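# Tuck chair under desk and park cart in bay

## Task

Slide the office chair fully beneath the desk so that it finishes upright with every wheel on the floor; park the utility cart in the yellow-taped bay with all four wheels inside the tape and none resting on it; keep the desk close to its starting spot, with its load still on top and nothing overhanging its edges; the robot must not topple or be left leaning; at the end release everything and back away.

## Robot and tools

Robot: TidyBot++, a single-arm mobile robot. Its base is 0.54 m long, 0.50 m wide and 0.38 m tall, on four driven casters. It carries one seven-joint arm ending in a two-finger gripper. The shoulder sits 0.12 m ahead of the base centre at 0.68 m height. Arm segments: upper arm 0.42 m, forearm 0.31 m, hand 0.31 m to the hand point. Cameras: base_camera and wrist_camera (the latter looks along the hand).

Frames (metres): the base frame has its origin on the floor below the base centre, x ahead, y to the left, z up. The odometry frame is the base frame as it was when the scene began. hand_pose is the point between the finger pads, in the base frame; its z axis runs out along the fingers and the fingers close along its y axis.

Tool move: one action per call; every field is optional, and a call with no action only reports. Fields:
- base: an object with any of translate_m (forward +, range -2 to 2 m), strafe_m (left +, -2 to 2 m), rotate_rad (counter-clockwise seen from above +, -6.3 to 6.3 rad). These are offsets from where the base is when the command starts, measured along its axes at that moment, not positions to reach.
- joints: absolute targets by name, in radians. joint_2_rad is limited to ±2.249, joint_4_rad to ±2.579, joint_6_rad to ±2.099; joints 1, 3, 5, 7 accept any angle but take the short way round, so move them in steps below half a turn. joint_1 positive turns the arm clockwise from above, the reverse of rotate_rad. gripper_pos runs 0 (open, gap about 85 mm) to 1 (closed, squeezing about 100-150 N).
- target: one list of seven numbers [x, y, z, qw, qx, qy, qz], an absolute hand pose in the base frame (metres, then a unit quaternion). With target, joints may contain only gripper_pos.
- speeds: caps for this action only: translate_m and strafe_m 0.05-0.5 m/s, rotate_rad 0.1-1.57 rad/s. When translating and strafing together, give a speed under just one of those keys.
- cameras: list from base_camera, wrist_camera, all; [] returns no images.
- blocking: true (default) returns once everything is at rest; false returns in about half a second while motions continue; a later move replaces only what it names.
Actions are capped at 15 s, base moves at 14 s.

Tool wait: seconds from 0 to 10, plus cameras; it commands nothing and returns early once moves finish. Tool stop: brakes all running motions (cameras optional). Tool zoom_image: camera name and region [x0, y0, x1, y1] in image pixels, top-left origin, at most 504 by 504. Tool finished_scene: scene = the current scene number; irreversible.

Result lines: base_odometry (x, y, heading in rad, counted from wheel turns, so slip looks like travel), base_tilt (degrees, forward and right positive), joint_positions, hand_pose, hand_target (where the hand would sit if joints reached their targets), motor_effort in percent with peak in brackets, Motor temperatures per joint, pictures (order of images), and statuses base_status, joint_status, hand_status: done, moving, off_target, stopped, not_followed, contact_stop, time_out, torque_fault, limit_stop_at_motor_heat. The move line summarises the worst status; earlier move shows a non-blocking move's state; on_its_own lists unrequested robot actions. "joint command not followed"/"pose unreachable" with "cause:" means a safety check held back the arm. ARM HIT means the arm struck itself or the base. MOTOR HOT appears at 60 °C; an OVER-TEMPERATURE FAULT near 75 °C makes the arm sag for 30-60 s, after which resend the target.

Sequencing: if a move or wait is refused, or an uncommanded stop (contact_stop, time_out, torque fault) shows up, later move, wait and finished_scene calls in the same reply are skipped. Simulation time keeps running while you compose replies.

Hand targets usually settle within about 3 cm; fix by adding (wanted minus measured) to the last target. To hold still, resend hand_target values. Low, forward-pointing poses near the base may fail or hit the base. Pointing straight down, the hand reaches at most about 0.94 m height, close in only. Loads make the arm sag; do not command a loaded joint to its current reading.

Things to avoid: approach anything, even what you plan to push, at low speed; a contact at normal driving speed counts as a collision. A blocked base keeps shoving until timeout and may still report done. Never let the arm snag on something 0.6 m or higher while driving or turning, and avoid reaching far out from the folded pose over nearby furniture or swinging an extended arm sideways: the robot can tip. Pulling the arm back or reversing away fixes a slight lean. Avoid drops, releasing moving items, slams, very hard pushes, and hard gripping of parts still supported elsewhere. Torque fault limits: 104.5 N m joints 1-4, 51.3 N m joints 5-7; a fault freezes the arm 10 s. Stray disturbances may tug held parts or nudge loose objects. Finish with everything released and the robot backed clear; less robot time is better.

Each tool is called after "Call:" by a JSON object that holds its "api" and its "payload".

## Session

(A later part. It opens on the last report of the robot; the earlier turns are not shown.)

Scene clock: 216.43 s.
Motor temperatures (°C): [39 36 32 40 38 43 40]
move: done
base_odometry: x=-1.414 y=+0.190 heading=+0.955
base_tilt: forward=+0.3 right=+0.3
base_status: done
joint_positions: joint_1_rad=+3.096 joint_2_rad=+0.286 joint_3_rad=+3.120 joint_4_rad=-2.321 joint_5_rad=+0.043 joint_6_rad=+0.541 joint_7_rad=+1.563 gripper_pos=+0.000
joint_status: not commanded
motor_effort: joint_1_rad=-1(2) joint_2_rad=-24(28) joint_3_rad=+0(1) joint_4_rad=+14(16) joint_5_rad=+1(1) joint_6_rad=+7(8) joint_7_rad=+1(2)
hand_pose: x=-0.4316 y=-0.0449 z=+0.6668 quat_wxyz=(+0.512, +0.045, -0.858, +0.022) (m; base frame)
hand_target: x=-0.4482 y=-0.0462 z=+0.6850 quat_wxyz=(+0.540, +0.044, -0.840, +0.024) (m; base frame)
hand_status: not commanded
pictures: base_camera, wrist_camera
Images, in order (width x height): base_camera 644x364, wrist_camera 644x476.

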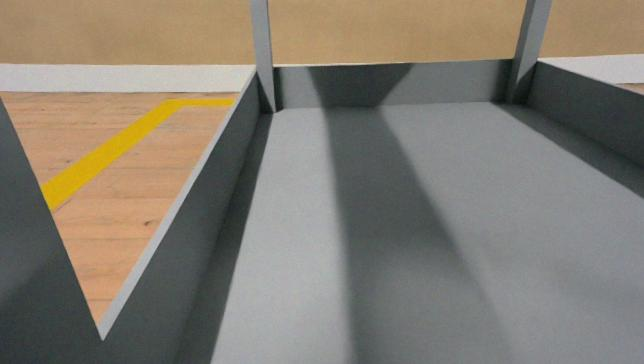

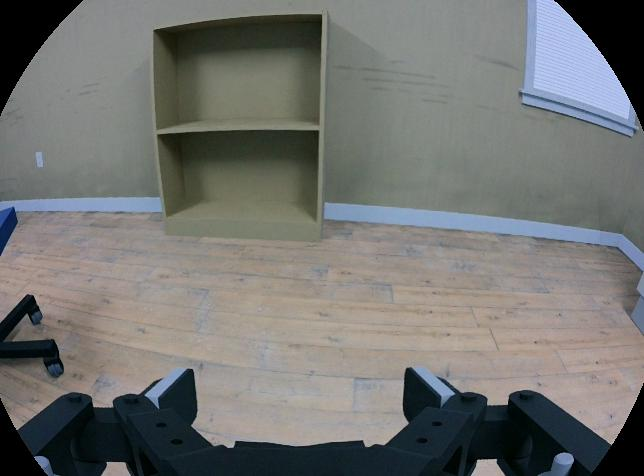

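Call:
{"api": "move", "payload": {"base": {"translate_m":0.42}, "speeds": {"translate_m":0.1}}}

Call:
{"api": "move", "payload": {"base": {"translate_m":-0.7}, "speeds": {"translate_m":0.3}}}

Scene clock: 228.57 s.
Motor temperatures (°C): [39 36 32 40 38 43 40]
move: done
base_odometry: x=-1.171 y=+0.533 heading=+0.955
base_tilt: forward=+0.2 right=+0.3
base_status: done
joint_positions: joint_1_rad=+3.096 joint_2_rad=+0.288 joint_3_rad=+3.120 joint_4_rad=-2.319 joint_5_rad=+0.043 joint_6_rad=+0.541 joint_7_rad=+1.563 gripper_pos=+0.000
joint_status: not commanded
motor_effort: joint_1_rad=-1(1) joint_2_rad=-25(27) joint_3_rad=+0(0) joint_4_rad=+14(16) joint_5_rad=+1(1) joint_6_rad=+8(8) joint_7_rad=+1(2)
hand_pose: x=-0.4324 y=-0.0449 z=+0.6668 quat_wxyz=(+0.512, +0.045, -0.858, +0.022) (m; base frame)
hand_target: x=-0.4482 y=-0.0462 z=+0.6850 quat_wxyz=(+0.540, +0.044, -0.840, +0.024) (m; base frame)
hand_status: not commanded
pictures: base_camera, wrist_camera
Images, in order (width x height): base_camera 644x364, wrist_camera 644x476.

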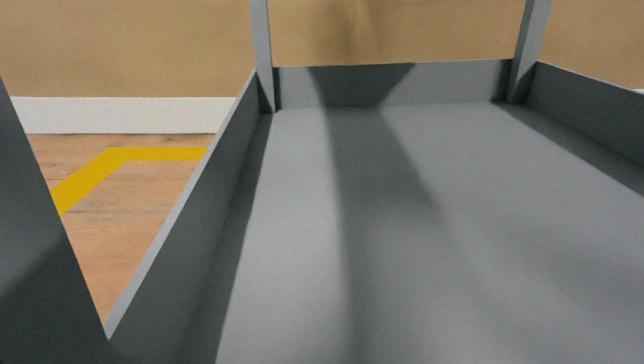

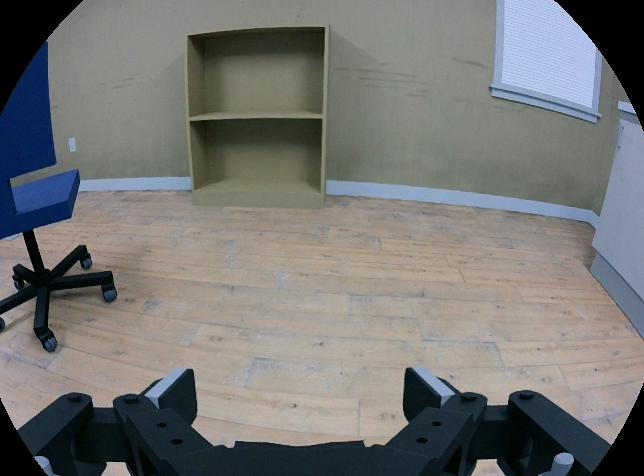

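Scene clock: 231.77 s.
Motor temperatures (°C): [39 36 32 39 38 43 40]
move: done
base_odometry: x=-1.575 y=-0.039 heading=+0.956
base_tilt: forward=+0.2 right=+0.3
base_status: done
joint_positions: joint_1_rad=+3.097 joint_2_rad=+0.290 joint_3_rad=+3.120 joint_4_rad=-2.318 joint_5_rad=+0.043 joint_6_rad=+0.542 joint_7_rad=+1.563 gripper_pos=+0.000
joint_status: not commanded
motor_effort: joint_1_rad=-1(3) joint_2_rad=-25(27) joint_3_rad=+0(2) joint_4_rad=+14(16) joint_5_rad=+1(1) joint_6_rad=+7(9) joint_7_rad=+1(2)
hand_pose: x=-0.4332 y=-0.0447 z=+0.6666 quat_wxyz=(+0.512, +0.045, -0.858, +0.022) (m; base frame)
hand_target: x=-0.4482 y=-0.0462 z=+0.6850 quat_wxyz=(+0.540, +0.044, -0.840, +0.024) (m; base frame)
hand_status: not commanded
pictures: base_camera, wrist_camera
Images, in order (width x height): base_camera 644x364, wrist_camera 644x476.

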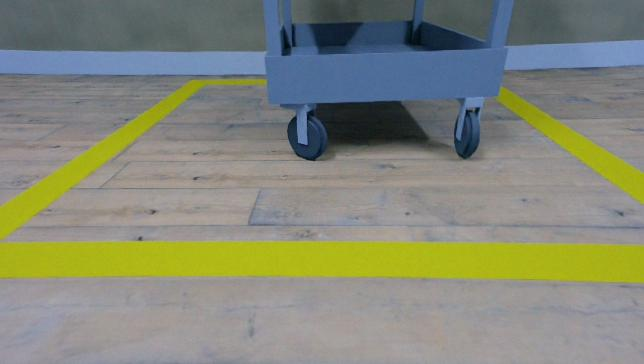

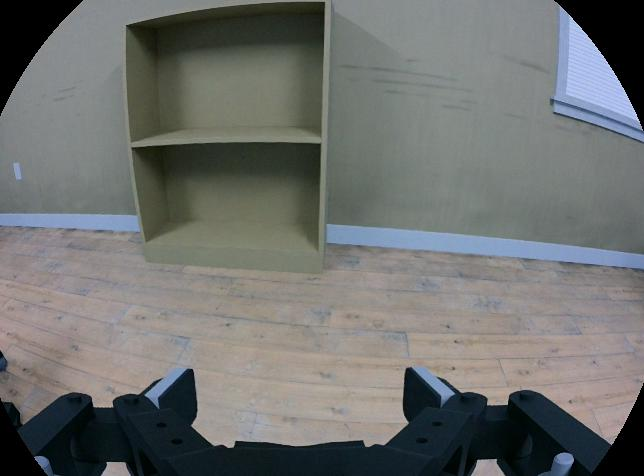

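Call:
{"api": "move", "payload": {"base": {"translate_m":-0.35}, "cameras": []}}

Call:
{"api": "move", "payload": {"base": {"rotate_rad":-1.571}, "joints": {"joint_1_rad":0.04,"joint_2_rad":-0.6,"joint_4_rad":-2.0,"joint_6_rad":-0.65}}}

Scene clock: 252.77 s.
Motor temperatures (°C): [39 36 32 39 38 43 40]
move: done
base_odometry: x=-1.777 y=-0.325 heading=+0.956
base_tilt: forward=+0.2 right=+0.3
base_status: done
joint_positions: joint_1_rad=+3.097 joint_2_rad=+0.293 joint_3_rad=+3.120 joint_4_rad=-2.314 joint_5_rad=+0.043 joint_6_rad=+0.543 joint_7_rad=+1.563 gripper_pos=+0.000
joint_status: not commanded
motor_effort: joint_1_rad=-1(1) joint_2_rad=-25(28) joint_3_rad=+0(1) joint_4_rad=+14(16) joint_5_rad=+1(1) joint_6_rad=+8(8) joint_7_rad=+0(2)
hand_pose: x=-0.4346 y=-0.0448 z=+0.6665 quat_wxyz=(+0.512, +0.045, -0.857, +0.022) (m; base frame)
hand_target: x=-0.4482 y=-0.0462 z=+0.6850 quat_wxyz=(+0.540, +0.044, -0.840, +0.024) (m; base frame)
hand_status: not commanded
pictures: none
No camera images: "cameras" was empty.

Scene clock: 256.63 s.
Motor temperatures (°C): [39 36 32 40 38 43 40]
move: done
base_odometry: x=-1.777 y=-0.325 heading=-0.615
base_tilt: forward=+0.3 right=+0.3
base_status: done
joint_positions: joint_1_rad=+0.054 joint_2_rad=-0.583 joint_3_rad=+3.120 joint_4_rad=-2.032 joint_5_rad=+0.043 joint_6_rad=-0.577 joint_7_rad=+1.563 gripper_pos=+0.000
joint_status: all done
motor_effort: joint_1_rad=-1(3) joint_2_rad=+0(26) joint_3_rad=+1(2) joint_4_rad=+22(24) joint_5_rad=+1(1) joint_6_rad=+8(9) joint_7_rad=+1(2)
hand_pose: x=+0.4784 y=-0.0158 z=+0.9339 quat_wxyz=(+0.032, +0.849, -0.006, +0.528) (m; base frame)
hand_target: x=+0.4671 y=-0.0098 z=+0.9390 quat_wxyz=(+0.029, +0.854, +0.000, +0.519) (m; base frame)
hand_status: not commanded
pictures: base_camera, wrist_camera
Images, in order (width x height): base_camera 644x364, wrist_camera 644x476.

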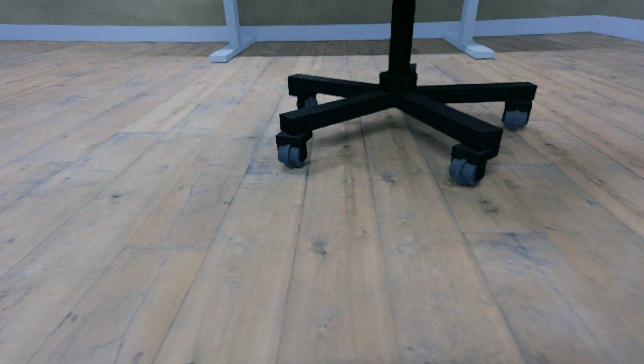

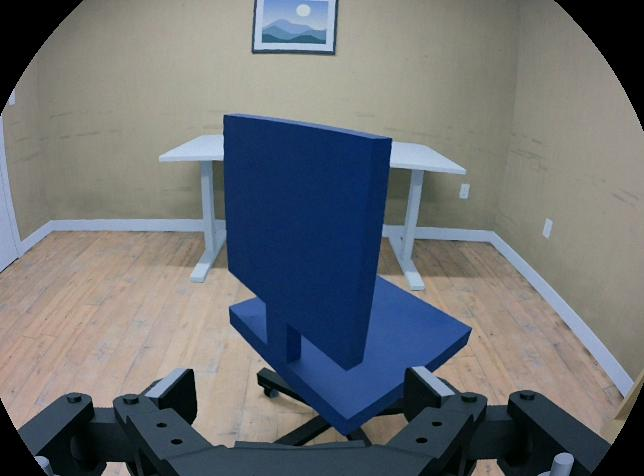

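Call:
{"api": "move", "payload": {"target": [0.65, 0.0, 0.75, 0, 0.707, 0, 0.707]}}

Call:
{"api": "move", "payload": {"joints": {"gripper_pos":1}, "base": {"strafe_m":0.05,"translate_m":0.25}}}

Scene clock: 282.53 s.
Motor temperatures (°C): [39 36 32 40 38 43 40]
move: off_target
base_odometry: x=-1.777 y=-0.325 heading=-0.615
base_tilt: forward=+0.3 right=+0.3
base_status: not commanded
joint_positions: joint_1_rad=+0.013 joint_2_rad=+0.422 joint_3_rad=+3.129 joint_4_rad=-2.547 joint_5_rad=+0.043 joint_6_rad=+1.381 joint_7_rad=+1.563 gripper_pos=+0.000
joint_status: not commanded
motor_effort: joint_1_rad=-1(1) joint_2_rad=-25(26) joint_3_rad=+0(1) joint_4_rad=+9(23) joint_5_rad=+1(1) joint_6_rad=+9(9) joint_7_rad=+1(2)
hand_pose: x=+0.6563 y=+0.0135 z=+0.7509 quat_wxyz=(-0.016, +0.713, +0.013, +0.701) (m; base frame)
hand_target: x=+0.6500 y=+0.0000 z=+0.7500 quat_wxyz=(+0.000, +0.707, +0.000, +0.707) (m; base frame)
hand_status: off_target (0.015 m and 2.6 deg from the pose sent, 0.252 m and 26.5 deg at the start)
pictures: base_camera, wrist_camera
Images, in order (width x height): base_camera 644x364, wrist_camera 644x476.

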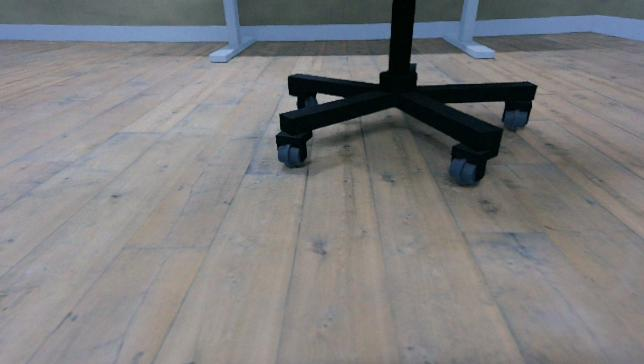

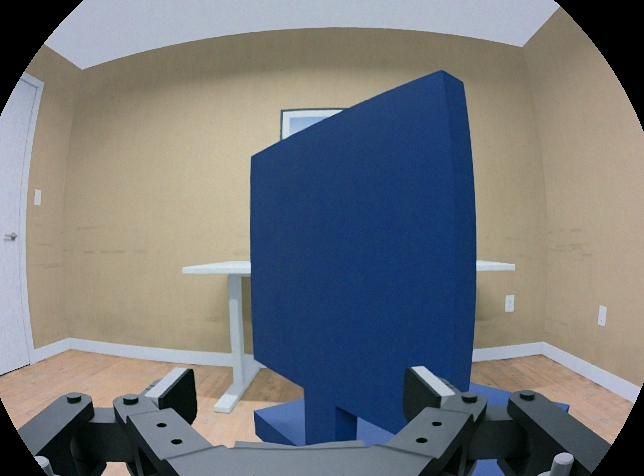

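Scene clock: 284.27 s.
Motor temperatures (°C): [39 36 32 40 38 43 40]
move: done
base_odometry: x=-1.544 y=-0.428 heading=-0.615
base_tilt: forward=+0.3 right=+0.3
base_status: done
joint_positions: joint_1_rad=+0.010 joint_2_rad=+0.428 joint_3_rad=+3.131 joint_4_rad=-2.553 joint_5_rad=+0.043 joint_6_rad=+1.385 joint_7_rad=+1.563 gripper_pos=+0.999
joint_status: all done
motor_effort: joint_1_rad=-1(2) joint_2_rad=-24(26) joint_3_rad=+0(1) joint_4_rad=+9(11) joint_5_rad=+1(1) joint_6_rad=+8(9) joint_7_rad=+1(2)
hand_pose: x=+0.6549 y=+0.0143 z=+0.7465 quat_wxyz=(-0.017, +0.716, +0.013, +0.698) (m; base frame)
hand_target: x=+0.6500 y=+0.0000 z=+0.7500 quat_wxyz=(+0.000, +0.707, +0.000, +0.707) (m; base frame)
hand_status: not commanded
pictures: base_camera, wrist_camera
Images, in order (width x height): base_camera 644x364, wrist_camera 644x476.

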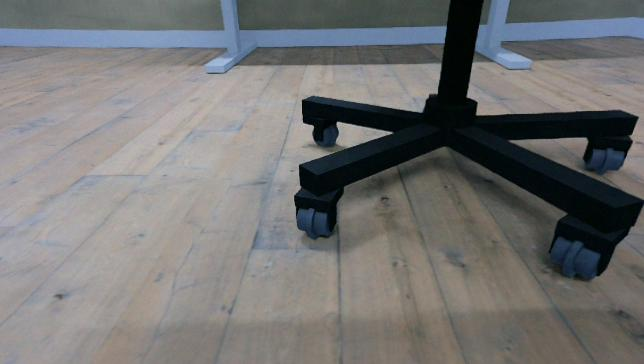

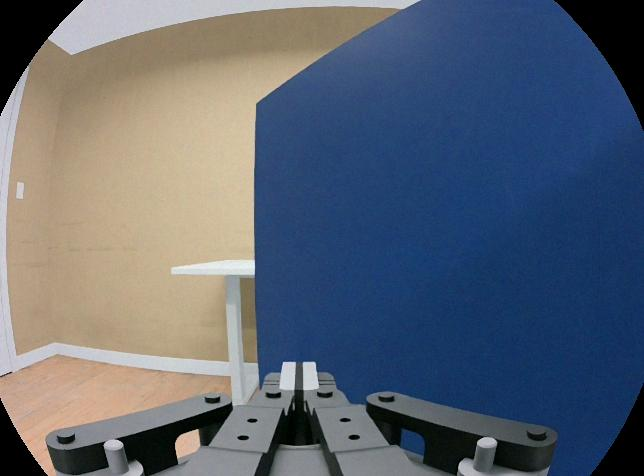

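Call:
{"api": "move", "payload": {"base": {"strafe_m":-0.22}, "speeds": {"strafe_m":0.07}}}

Scene clock: 292.03 s.
Motor temperatures (°C): [39 36 32 40 38 43 40]
move: done
base_odometry: x=-1.671 y=-0.608 heading=-0.615
base_tilt: forward=+0.3 right=+0.4
base_status: done
joint_positions: joint_1_rad=-0.018 joint_2_rad=+0.428 joint_3_rad=+3.133 joint_4_rad=-2.591 joint_5_rad=+0.038 joint_6_rad=+1.388 joint_7_rad=+1.563 gripper_pos=+0.999
joint_status: not commanded
motor_effort: joint_1_rad=+1(7) joint_2_rad=-24(26) joint_3_rad=+1(7) joint_4_rad=+11(17) joint_5_rad=-1(6) joint_6_rad=+9(10) joint_7_rad=+1(2)
hand_pose: x=+0.6421 y=+0.0263 z=+0.7338 quat_wxyz=(-0.024, +0.728, +0.020, +0.685) (m; base frame)
hand_target: x=+0.6500 y=+0.0000 z=+0.7500 quat_wxyz=(+0.000, +0.707, +0.000, +0.707) (m; base frame)
hand_status: not commanded
pictures: base_camera, wrist_camera
Images, in order (width x height): base_camera 644x364, wrist_camera 644x476.

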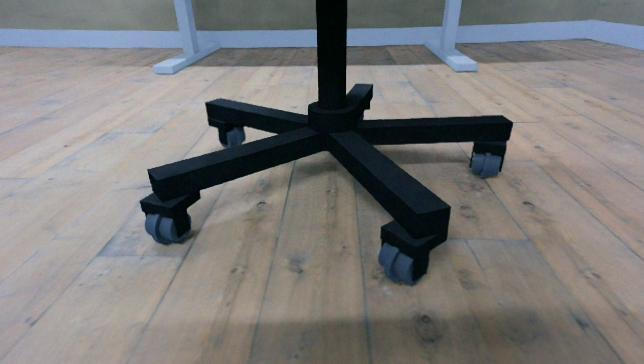

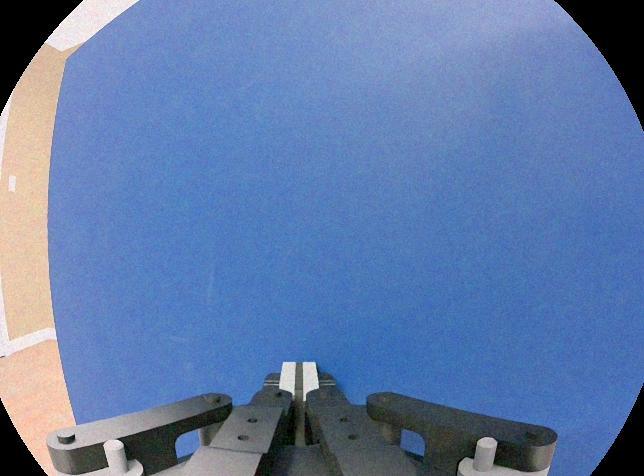

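Call:
{"api": "move", "payload": {"base": {"translate_m":-0.35}}}

Scene clock: 296.70 s.
Motor temperatures (°C): [39 36 32 40 38 43 40]
move: done
base_odometry: x=-1.957 y=-0.406 heading=-0.615
base_tilt: forward=+0.3 right=+0.3
base_status: done
joint_positions: joint_1_rad=-0.013 joint_2_rad=+0.429 joint_3_rad=+3.135 joint_4_rad=-2.585 joint_5_rad=+0.037 joint_6_rad=+1.389 joint_7_rad=+1.563 gripper_pos=+0.999
joint_status: not commanded
motor_effort: joint_1_rad=-1(1) joint_2_rad=-24(26) joint_3_rad=+0(1) joint_4_rad=+8(10) joint_5_rad=+1(1) joint_6_rad=+9(9) joint_7_rad=+1(2)
hand_pose: x=+0.6441 y=+0.0224 z=+0.7356 quat_wxyz=(-0.021, +0.726, +0.018, +0.687) (m; base frame)
hand_target: x=+0.6500 y=+0.0000 z=+0.7500 quat_wxyz=(+0.000, +0.707, +0.000, +0.707) (m; base frame)
hand_status: not commanded
pictures: base_camera, wrist_camera
Images, in order (width x height): base_camera 644x364, wrist_camera 644x476.

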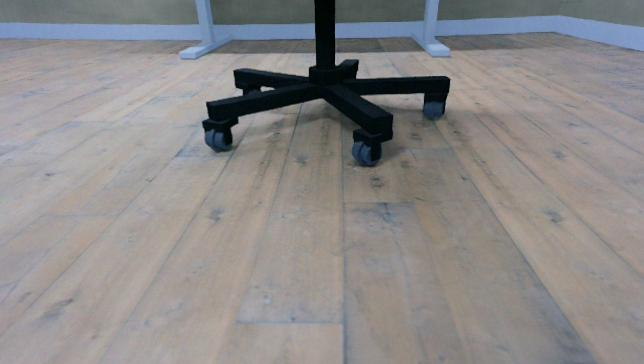

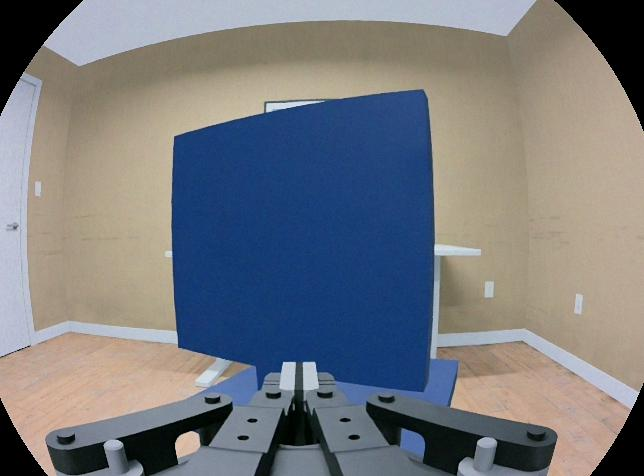

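Call:
{"api": "move", "payload": {"base": {"strafe_m":-0.18}, "cameras": []}}

Call:
{"api": "move", "payload": {"base": {"translate_m":0.5}, "speeds": {"translate_m":0.08}}}

Scene clock: 303.57 s.
Motor temperatures (°C): [39 36 32 40 38 43 40]
move: done
base_odometry: x=-2.061 y=-0.553 heading=-0.615
base_tilt: forward=+0.3 right=+0.4
base_status: done
joint_positions: joint_1_rad=-0.001 joint_2_rad=+0.429 joint_3_rad=+3.140 joint_4_rad=-2.585 joint_5_rad=+0.036 joint_6_rad=+1.389 joint_7_rad=+1.563 gripper_pos=+0.999
joint_status: not commanded
motor_effort: joint_1_rad=-1(3) joint_2_rad=-23(25) joint_3_rad=+0(2) joint_4_rad=+8(9) joint_5_rad=+1(2) joint_6_rad=+8(9) joint_7_rad=+0(2)
hand_pose: x=+0.6445 y=+0.0134 z=+0.7356 quat_wxyz=(-0.014, +0.726, +0.012, +0.687) (m; base frame)
hand_target: x=+0.6500 y=+0.0000 z=+0.7500 quat_wxyz=(+0.000, +0.707, +0.000, +0.707) (m; base frame)
hand_status: not commanded
pictures: none
No camera images: "cameras" was empty.

Scene clock: 310.30 s.
Motor temperatures (°C): [39 36 32 40 38 43 40]
move: done
base_odometry: x=-1.653 y=-0.842 heading=-0.615
base_tilt: forward=+0.3 right=+0.3
base_status: done
joint_positions: joint_1_rad=+0.004 joint_2_rad=+0.430 joint_3_rad=+3.146 joint_4_rad=-2.585 joint_5_rad=+0.029 joint_6_rad=+1.389 joint_7_rad=+1.563 gripper_pos=+0.999
joint_status: not commanded
motor_effort: joint_1_rad=-1(5) joint_2_rad=-24(26) joint_3_rad=+0(3) joint_4_rad=+8(13) joint_5_rad=+1(4) joint_6_rad=+9(9) joint_7_rad=+1(2)
hand_pose: x=+0.6447 y=+0.0061 z=+0.7351 quat_wxyz=(-0.008, +0.726, +0.006, +0.687) (m; base frame)
hand_target: x=+0.6500 y=+0.0000 z=+0.7500 quat_wxyz=(+0.000, +0.707, +0.000, +0.707) (m; base frame)
hand_status: not commanded
pictures: base_camera, wrist_camera
Images, in order (width x height): base_camera 644x364, wrist_camera 644x476.

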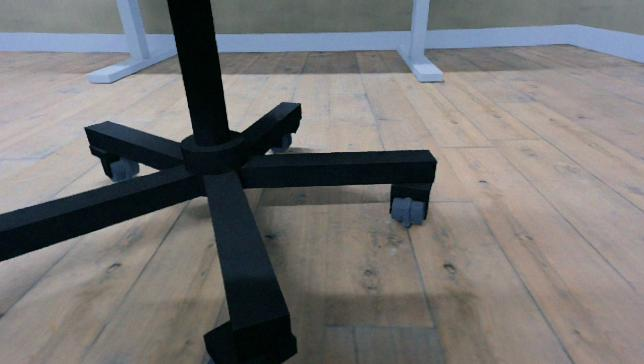

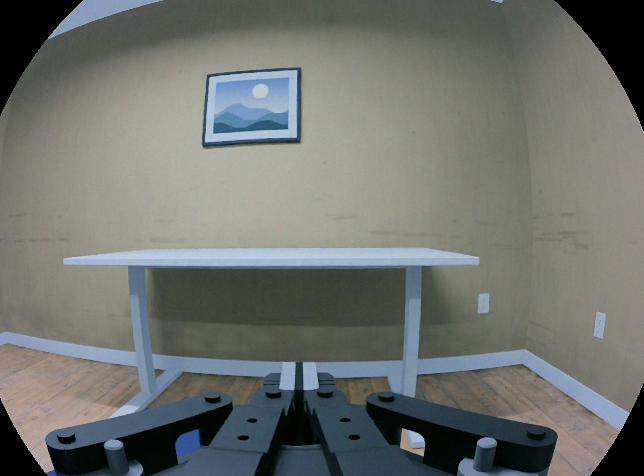

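Call:
{"api": "move", "payload": {"base": {"translate_m":-0.5}}}

Scene clock: 315.00 s.
Motor temperatures (°C): [39 36 32 39 38 43 40]
move: done
base_odometry: x=-2.061 y=-0.553 heading=-0.614
base_tilt: forward=+0.3 right=+0.3
base_status: done
joint_positions: joint_1_rad=+0.004 joint_2_rad=+0.433 joint_3_rad=+3.147 joint_4_rad=-2.584 joint_5_rad=+0.026 joint_6_rad=+1.391 joint_7_rad=+1.563 gripper_pos=+0.999
joint_status: not commanded
motor_effort: joint_1_rad=-1(3) joint_2_rad=-23(26) joint_3_rad=+0(3) joint_4_rad=+8(10) joint_5_rad=+1(4) joint_6_rad=+8(9) joint_7_rad=+1(2)
hand_pose: x=+0.6454 y=+0.0045 z=+0.7341 quat_wxyz=(-0.006, +0.727, +0.005, +0.687) (m; base frame)
hand_target: x=+0.6500 y=+0.0000 z=+0.7500 quat_wxyz=(+0.000, +0.707, +0.000, +0.707) (m; base frame)
hand_status: not commanded
pictures: base_camera, wrist_camera
Images, in order (width x height): base_camera 644x364, wrist_camera 644x476.

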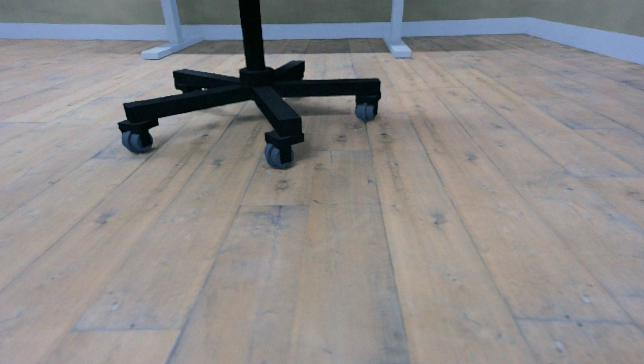

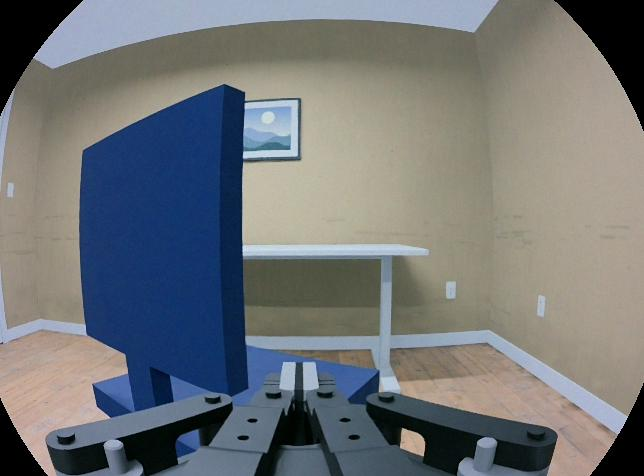

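Call:
{"api": "move", "payload": {"base": {"strafe_m":0.32}, "cameras": []}}

Call:
{"api": "move", "payload": {"base": {"translate_m":0.32}, "speeds": {"translate_m":0.15}}}

Call:
{"api": "move", "payload": {"base": {"strafe_m":-0.32}, "speeds": {"strafe_m":0.07}, "cameras": []}}

Call:
{"api": "move", "payload": {"base": {"translate_m":-0.3}}}

Scene clock: 332.30 s.
Motor temperatures (°C): [39 36 32 39 38 43 40]
move: done
base_odometry: x=-1.877 y=-0.291 heading=-0.614
base_tilt: forward=+0.3 right=+0.3
base_status: done
joint_positions: joint_1_rad=-0.006 joint_2_rad=+0.433 joint_3_rad=+3.147 joint_4_rad=-2.584 joint_5_rad=+0.026 joint_6_rad=+1.391 joint_7_rad=+1.563 gripper_pos=+0.999
joint_status: not commanded
motor_effort: joint_1_rad=-1(3) joint_2_rad=-24(25) joint_3_rad=+0(1) joint_4_rad=+8(9) joint_5_rad=+1(2) joint_6_rad=+8(10) joint_7_rad=+1(2)
hand_pose: x=+0.6453 y=+0.0095 z=+0.7341 quat_wxyz=(-0.010, +0.727, +0.008, +0.687) (m; base frame)
hand_target: x=+0.6500 y=+0.0000 z=+0.7500 quat_wxyz=(+0.000, +0.707, +0.000, +0.707) (m; base frame)
hand_status: not commanded
pictures: none
No camera images: "cameras" was empty.

Scene clock: 335.03 s.
Motor temperatures (°C): [39 36 32 39 38 43 40]
move: done
base_odometry: x=-1.615 y=-0.476 heading=-0.613
base_tilt: forward=+0.3 right=+0.3
base_status: done
joint_positions: joint_1_rad=-0.006 joint_2_rad=+0.434 joint_3_rad=+3.147 joint_4_rad=-2.584 joint_5_rad=+0.026 joint_6_rad=+1.391 joint_7_rad=+1.563 gripper_pos=+0.999
joint_status: not commanded
motor_effort: joint_1_rad=-1(1) joint_2_rad=-23(26) joint_3_rad=+0(1) joint_4_rad=+8(10) joint_5_rad=+1(1) joint_6_rad=+8(9) joint_7_rad=+1(2)
hand_pose: x=+0.6453 y=+0.0095 z=+0.7340 quat_wxyz=(-0.010, +0.727, +0.008, +0.687) (m; base frame)
hand_target: x=+0.6500 y=+0.0000 z=+0.7500 quat_wxyz=(+0.000, +0.707, +0.000, +0.707) (m; base frame)
hand_status: not commanded
pictures: base_camera, wrist_camera
Images, in order (width x height): base_camera 644x364, wrist_camera 644x476.

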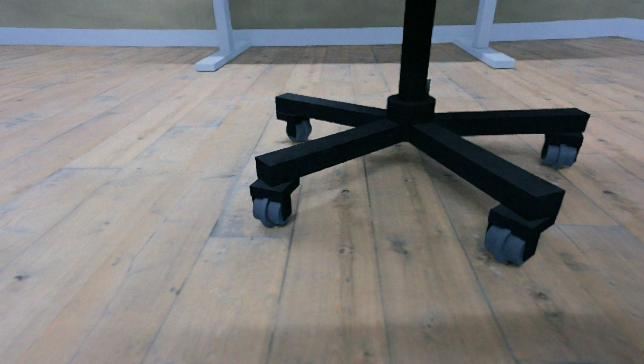

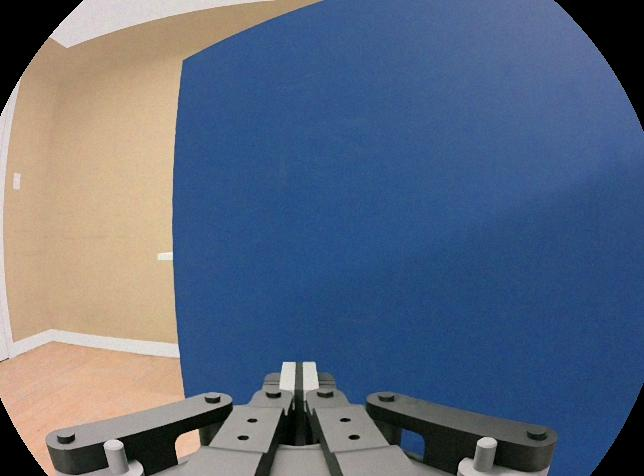

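Scene clock: 340.10 s.
Motor temperatures (°C): [39 36 32 39 38 43 40]
move: done
base_odometry: x=-1.799 y=-0.738 heading=-0.613
base_tilt: forward=+0.3 right=+0.3
base_status: done
joint_positions: joint_1_rad=-0.009 joint_2_rad=+0.434 joint_3_rad=+3.146 joint_4_rad=-2.585 joint_5_rad=+0.026 joint_6_rad=+1.391 joint_7_rad=+1.563 gripper_pos=+0.999
joint_status: not commanded
motor_effort: joint_1_rad=+0(5) joint_2_rad=-24(25) joint_3_rad=+0(5) joint_4_rad=+8(14) joint_5_rad=+1(5) joint_6_rad=+9(9) joint_7_rad=+0(2)
hand_pose: x=+0.6449 y=+0.0123 z=+0.7337 quat_wxyz=(-0.012, +0.727, +0.010, +0.686) (m; base frame)
hand_target: x=+0.6500 y=+0.0000 z=+0.7500 quat_wxyz=(+0.000, +0.707, +0.000, +0.707) (m; base frame)
hand_status: not commanded
pictures: none
No camera images: "cameras" was empty.

Scene clock: 341.87 s.
Motor temperatures (°C): [39 36 32 39 38 43 40]
move: done
base_odometry: x=-2.045 y=-0.565 heading=-0.613
base_tilt: forward=+0.3 right=+0.3
base_status: done
joint_positions: joint_1_rad=-0.009 joint_2_rad=+0.433 joint_3_rad=+3.146 joint_4_rad=-2.585 joint_5_rad=+0.026 joint_6_rad=+1.391 joint_7_rad=+1.563 gripper_pos=+0.999
joint_status: not commanded
motor_effort: joint_1_rad=-1(2) joint_2_rad=-24(27) joint_3_rad=+0(1) joint_4_rad=+8(11) joint_5_rad=+1(1) joint_6_rad=+8(10) joint_7_rad=+0(2)
hand_pose: x=+0.6449 y=+0.0123 z=+0.7341 quat_wxyz=(-0.012, +0.727, +0.010, +0.687) (m; base frame)
hand_target: x=+0.6500 y=+0.0000 z=+0.7500 quat_wxyz=(+0.000, +0.707, +0.000, +0.707) (m; base frame)
hand_status: not commanded
pictures: base_camera, wrist_camera
Images, in order (width x height): base_camera 644x364, wrist_camera 644x476.

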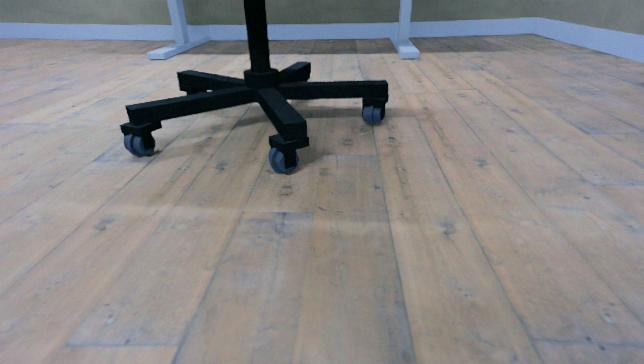

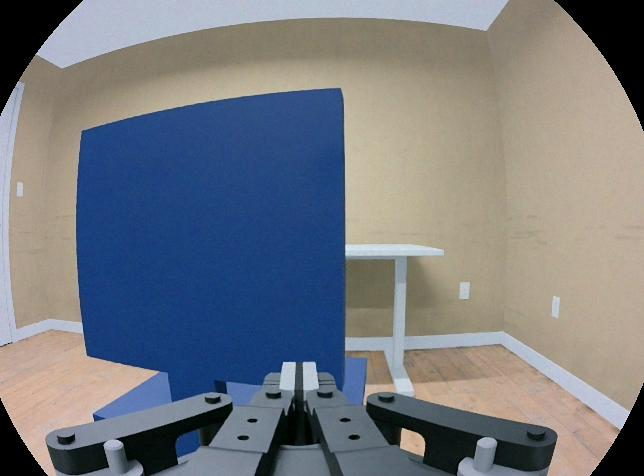

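Call:
{"api": "move", "payload": {"base": {"strafe_m":0.03}, "cameras": []}}

Call:
{"api": "move", "payload": {"base": {"translate_m":0.34}, "speeds": {"translate_m":0.1}}}

Call:
{"api": "move", "payload": {"base": {"translate_m":-0.34}}}

Scene clock: 352.03 s.
Motor temperatures (°C): [39 36 32 39 38 43 40]
move: done
base_odometry: x=-2.028 y=-0.540 heading=-0.613
base_tilt: forward=+0.3 right=+0.3
base_status: done
joint_positions: joint_1_rad=-0.007 joint_2_rad=+0.433 joint_3_rad=+3.146 joint_4_rad=-2.585 joint_5_rad=+0.026 joint_6_rad=+1.391 joint_7_rad=+1.563 gripper_pos=+0.999
joint_status: not commanded
motor_effort: joint_1_rad=-1(3) joint_2_rad=-24(25) joint_3_rad=+0(1) joint_4_rad=+9(9) joint_5_rad=+1(2) joint_6_rad=+8(9) joint_7_rad=+2(2)
hand_pose: x=+0.6450 y=+0.0112 z=+0.7341 quat_wxyz=(-0.011, +0.727, +0.009, +0.687) (m; base frame)
hand_target: x=+0.6500 y=+0.0000 z=+0.7500 quat_wxyz=(+0.000, +0.707, +0.000, +0.707) (m; base frame)
hand_status: not commanded
pictures: none
No camera images: "cameras" was empty.

Scene clock: 356.00 s.
Motor temperatures (°C): [39 36 32 39 38 43 40]
move: done
base_odometry: x=-1.749 y=-0.735 heading=-0.613
base_tilt: forward=+0.3 right=+0.3
base_status: done
joint_positions: joint_1_rad=-0.005 joint_2_rad=+0.435 joint_3_rad=+3.146 joint_4_rad=-2.589 joint_5_rad=+0.026 joint_6_rad=+1.393 joint_7_rad=+1.563 gripper_pos=+0.999
joint_status: not commanded
motor_effort: joint_1_rad=-1(3) joint_2_rad=-24(25) joint_3_rad=+0(2) joint_4_rad=+8(19) joint_5_rad=+1(3) joint_6_rad=+9(10) joint_7_rad=+1(2)
hand_pose: x=+0.6440 y=+0.0098 z=+0.7324 quat_wxyz=(-0.010, +0.728, +0.008, +0.685) (m; base frame)
hand_target: x=+0.6500 y=+0.0000 z=+0.7500 quat_wxyz=(+0.000, +0.707, +0.000, +0.707) (m; base frame)
hand_status: not commanded
pictures: base_camera, wrist_camera
Images, in order (width x height): base_camera 644x364, wrist_camera 644x476.

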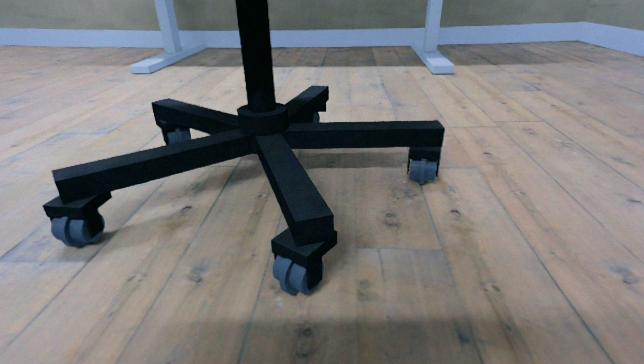

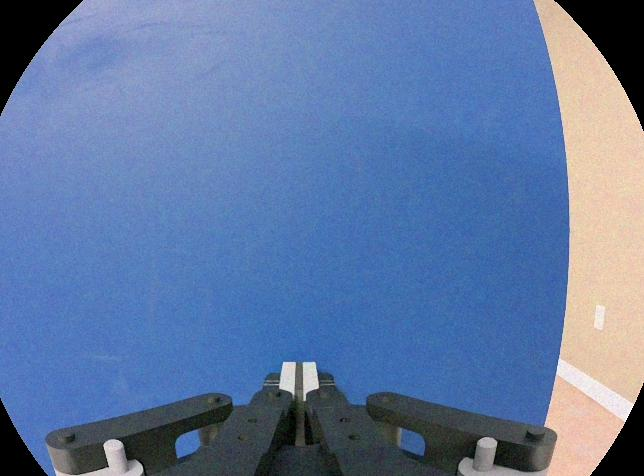

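Scene clock: 357.97 s.
Motor temperatures (°C): [39 36 32 39 38 43 40]
move: done
base_odometry: x=-2.028 y=-0.540 heading=-0.612
base_tilt: forward=+0.3 right=+0.3
base_status: done
joint_positions: joint_1_rad=-0.004 joint_2_rad=+0.435 joint_3_rad=+3.146 joint_4_rad=-2.585 joint_5_rad=+0.026 joint_6_rad=+1.393 joint_7_rad=+1.563 gripper_pos=+0.999
joint_status: not commanded
motor_effort: joint_1_rad=-1(2) joint_2_rad=-24(27) joint_3_rad=+0(2) joint_4_rad=+8(10) joint_5_rad=+1(1) joint_6_rad=+9(10) joint_7_rad=+2(2)
hand_pose: x=+0.6451 y=+0.0097 z=+0.7335 quat_wxyz=(-0.010, +0.727, +0.008, +0.687) (m; base frame)
hand_target: x=+0.6500 y=+0.0000 z=+0.7500 quat_wxyz=(+0.000, +0.707, +0.000, +0.707) (m; base frame)
hand_status: not commanded
pictures: base_camera, wrist_camera
Images, in order (width x height): base_camera 644x364, wrist_camera 644x476.

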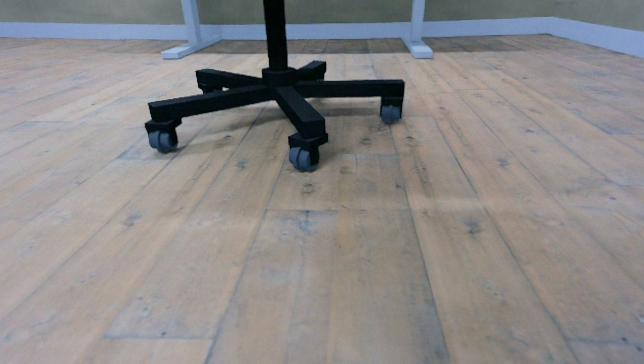

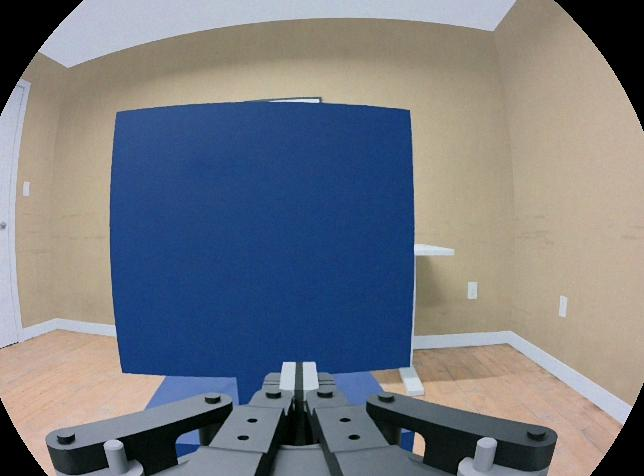

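Call:
{"api": "move", "payload": {"joints": {"gripper_pos":0}, "base": {"strafe_m":0.08}, "cameras": []}}

Call:
{"api": "move", "payload": {"base": {"translate_m":0.8}, "speeds": {"translate_m":0.1}}}

Call:
{"api": "move", "payload": {"base": {"translate_m":0.3}, "speeds": {"translate_m":0.08}}}

Scene clock: 368.70 s.
Motor temperatures (°C): [39 36 32 39 38 43 40]
move: done
base_odometry: x=-1.982 y=-0.474 heading=-0.612
base_tilt: forward=+0.3 right=+0.3
base_status: done
joint_positions: joint_1_rad=-0.009 joint_2_rad=+0.435 joint_3_rad=+3.146 joint_4_rad=-2.585 joint_5_rad=+0.026 joint_6_rad=+1.393 joint_7_rad=+1.563 gripper_pos=+0.000
joint_status: all done
motor_effort: joint_1_rad=-1(3) joint_2_rad=-24(26) joint_3_rad=+0(2) joint_4_rad=+9(9) joint_5_rad=+1(2) joint_6_rad=+8(9) joint_7_rad=+1(1)
hand_pose: x=+0.6451 y=+0.0121 z=+0.7335 quat_wxyz=(-0.012, +0.727, +0.010, +0.687) (m; base frame)
hand_target: x=+0.6500 y=+0.0000 z=+0.7500 quat_wxyz=(+0.000, +0.707, +0.000, +0.707) (m; base frame)
hand_status: not commanded
pictures: none
No camera images: "cameras" was empty.

Scene clock: 377.23 s.
Motor temperatures (°C): [39 36 32 39 38 43 40]
move: done
base_odometry: x=-1.327 y=-0.934 heading=-0.612
base_tilt: forward=+0.3 right=+0.3
base_status: done
joint_positions: joint_1_rad=+0.001 joint_2_rad=+0.428 joint_3_rad=+3.143 joint_4_rad=-2.618 joint_5_rad=+0.025 joint_6_rad=+1.401 joint_7_rad=+1.563 gripper_pos=+0.000
joint_status: not commanded
motor_effort: joint_1_rad=-3(5) joint_2_rad=-22(25) joint_3_rad=-2(6) joint_4_rad=+16(22) joint_5_rad=+3(6) joint_6_rad=+9(11) joint_7_rad=+0(3)
hand_pose: x=+0.6340 y=+0.0076 z=+0.7286 quat_wxyz=(-0.009, +0.733, +0.006, +0.680) (m; base frame)
hand_target: x=+0.6500 y=+0.0000 z=+0.7500 quat_wxyz=(+0.000, +0.707, +0.000, +0.707) (m; base frame)
hand_status: not commanded
pictures: base_camera, wrist_camera
Images, in order (width x height): base_camera 644x364, wrist_camera 644x476.

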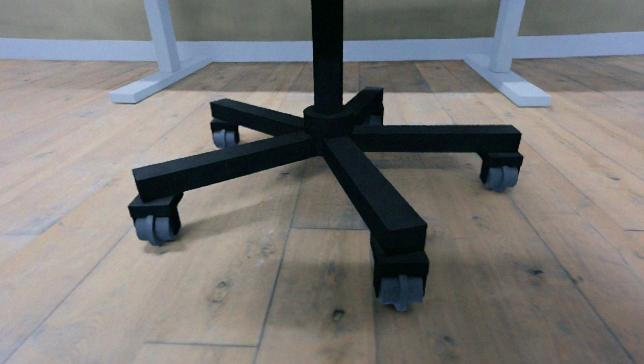

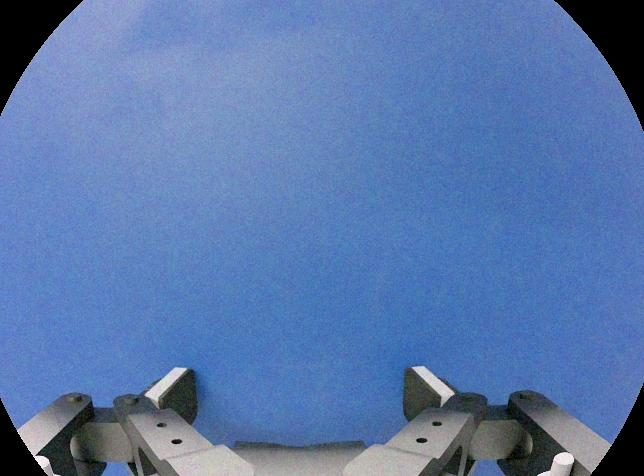

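Scene clock: 381.50 s.
Motor temperatures (°C): [39 36 32 39 38 43 40]
move: done
base_odometry: x=-1.082 y=-1.106 heading=-0.612
base_tilt: forward=+0.3 right=+0.3
base_status: done
joint_positions: joint_1_rad=+0.002 joint_2_rad=+0.423 joint_3_rad=+3.144 joint_4_rad=-2.629 joint_5_rad=+0.023 joint_6_rad=+1.404 joint_7_rad=+1.563 gripper_pos=+0.000
joint_status: not commanded
motor_effort: joint_1_rad=-3(5) joint_2_rad=-21(24) joint_3_rad=-1(3) joint_4_rad=+17(24) joint_5_rad=+3(6) joint_6_rad=+9(11) joint_7_rad=+1(2)
hand_pose: x=+0.6303 y=+0.0060 z=+0.7283 quat_wxyz=(-0.008, +0.734, +0.005, +0.679) (m; base frame)
hand_target: x=+0.6500 y=+0.0000 z=+0.7500 quat_wxyz=(+0.000, +0.707, +0.000, +0.707) (m; base frame)
hand_status: not commanded
pictures: base_camera, wrist_camera
Images, in order (width x height): base_camera 644x364, wrist_camera 644x476.

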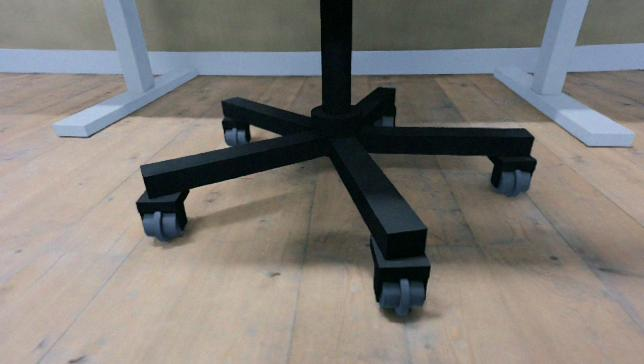

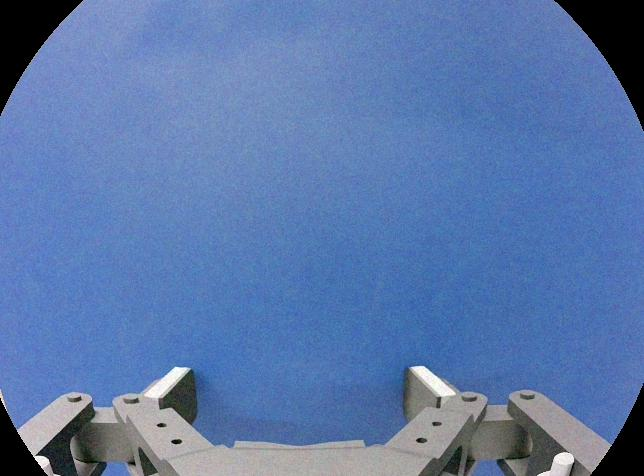

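Call:
{"api": "move", "payload": {"base": {"translate_m":0.22}, "speeds": {"translate_m":0.06}}}

Call:
{"api": "move", "payload": {"base": {"translate_m":0.1}, "speeds": {"translate_m":0.05}}}

Scene clock: 390.37 s.
Motor temperatures (°C): [39 36 32 39 38 43 40]
move: done
base_odometry: x=-0.902 y=-1.233 heading=-0.612
base_tilt: forward=+0.3 right=+0.3
base_status: done
joint_positions: joint_1_rad=+0.002 joint_2_rad=+0.422 joint_3_rad=+3.144 joint_4_rad=-2.632 joint_5_rad=+0.021 joint_6_rad=+1.406 joint_7_rad=+1.563 gripper_pos=+0.000
joint_status: not commanded
motor_effort: joint_1_rad=-2(4) joint_2_rad=-21(25) joint_3_rad=-1(3) joint_4_rad=+18(25) joint_5_rad=+3(5) joint_6_rad=+9(11) joint_7_rad=+1(2)
hand_pose: x=+0.6292 y=+0.0056 z=+0.7284 quat_wxyz=(-0.007, +0.734, +0.004, +0.679) (m; base frame)
hand_target: x=+0.6500 y=+0.0000 z=+0.7500 quat_wxyz=(+0.000, +0.707, +0.000, +0.707) (m; base frame)
hand_status: not commanded
pictures: base_camera, wrist_camera
Images, in order (width x height): base_camera 644x364, wrist_camera 644x476.

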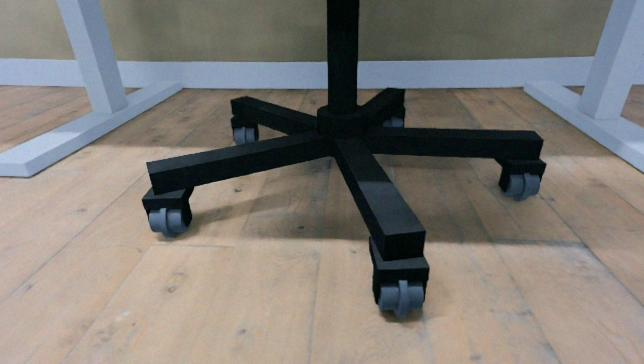

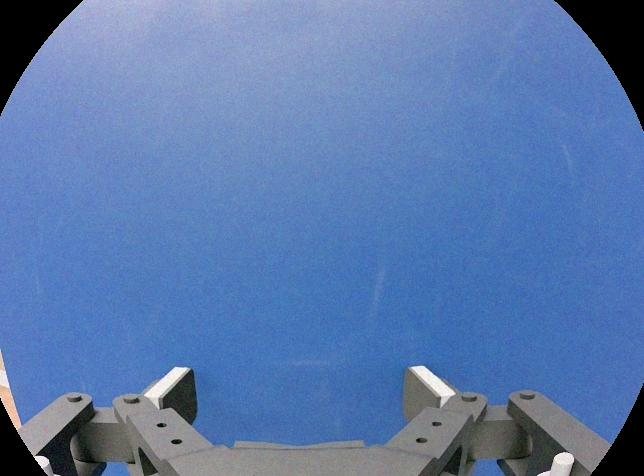

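Scene clock: 392.83 s.
Motor temperatures (°C): [39 36 32 39 38 43 40]
move: done
base_odometry: x=-0.820 y=-1.290 heading=-0.612
base_tilt: forward=+0.3 right=+0.3
base_status: done
joint_positions: joint_1_rad=+0.002 joint_2_rad=+0.422 joint_3_rad=+3.144 joint_4_rad=-2.633 joint_5_rad=+0.021 joint_6_rad=+1.407 joint_7_rad=+1.563 gripper_pos=+0.000
joint_status: not commanded
motor_effort: joint_1_rad=-2(4) joint_2_rad=-20(24) joint_3_rad=-1(2) joint_4_rad=+18(26) joint_5_rad=+3(5) joint_6_rad=+9(11) joint_7_rad=+1(2)
hand_pose: x=+0.6288 y=+0.0054 z=+0.7285 quat_wxyz=(-0.007, +0.734, +0.004, +0.679) (m; base frame)
hand_target: x=+0.6500 y=+0.0000 z=+0.7500 quat_wxyz=(+0.000, +0.707, +0.000, +0.707) (m; base frame)
hand_status: not commanded
pictures: base_camera, wrist_camera
Images, in order (width x height): base_camera 644x364, wrist_camera 644x476.

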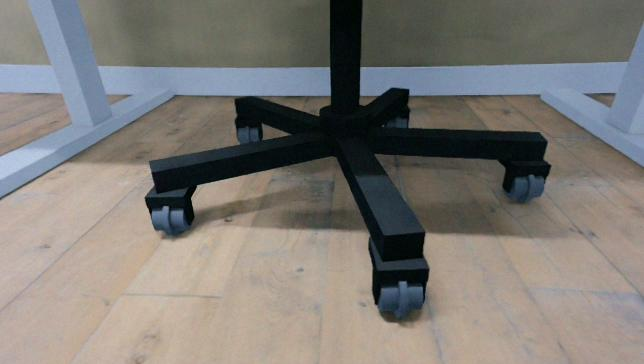

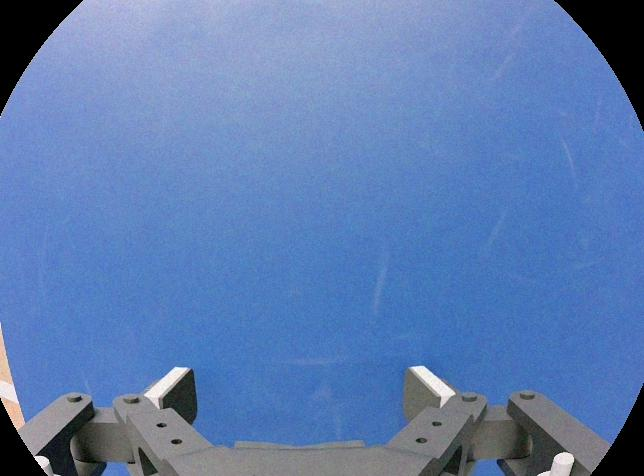

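Call:
{"api": "move", "payload": {"base": {"translate_m":0.08}, "speeds": {"translate_m":0.05}}}

Call:
{"api": "move", "payload": {"base": {"translate_m":0.05}, "speeds": {"translate_m":0.05}}}

Scene clock: 400.53 s.
Motor temperatures (°C): [39 36 32 39 38 43 40]
move: time_out
base_odometry: x=-0.757 y=-1.334 heading=-0.611
base_tilt: forward=+0.2 right=+0.3
base_status: translate_m time_out (by the wheels' count: +0.077 of +0.080)
joint_positions: joint_1_rad=-0.001 joint_2_rad=+0.401 joint_3_rad=+3.145 joint_4_rad=-2.679 joint_5_rad=+0.004 joint_6_rad=+1.421 joint_7_rad=+1.563 gripper_pos=+0.000
joint_status: not commanded
motor_effort: joint_1_rad=-2(5) joint_2_rad=-15(21) joint_3_rad=+0(3) joint_4_rad=+28(33) joint_5_rad=+4(7) joint_6_rad=+8(17) joint_7_rad=+1(3)
hand_pose: x=+0.6126 y=+0.0018 z=+0.7280 quat_wxyz=(-0.003, +0.738, -0.002, +0.675) (m; base frame)
hand_target: x=+0.6500 y=+0.0000 z=+0.7500 quat_wxyz=(+0.000, +0.707, +0.000, +0.707) (m; base frame)
hand_status: not commanded
pictures: base_camera, wrist_camera
Images, in order (width x height): base_camera 644x364, wrist_camera 644x476.

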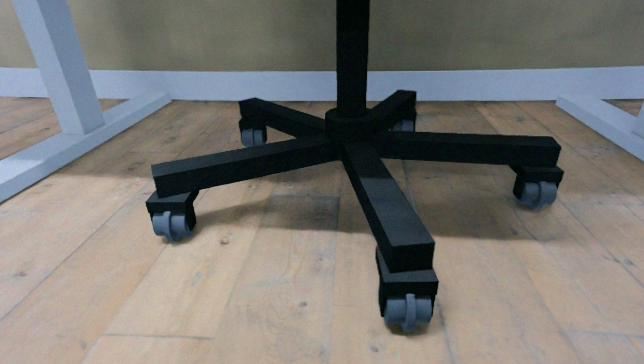

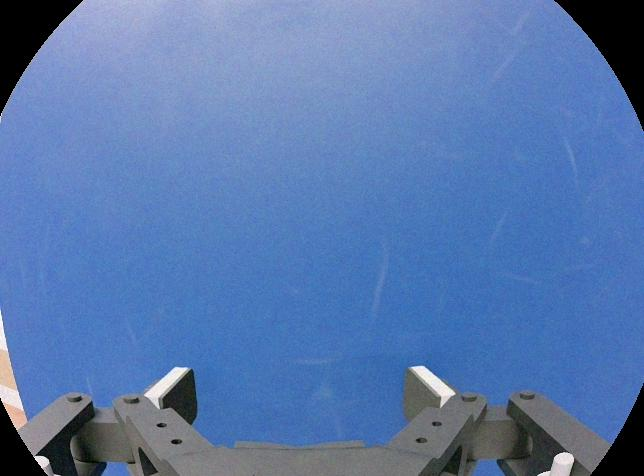

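not run: a stop that you did not command came earlier in this reply.


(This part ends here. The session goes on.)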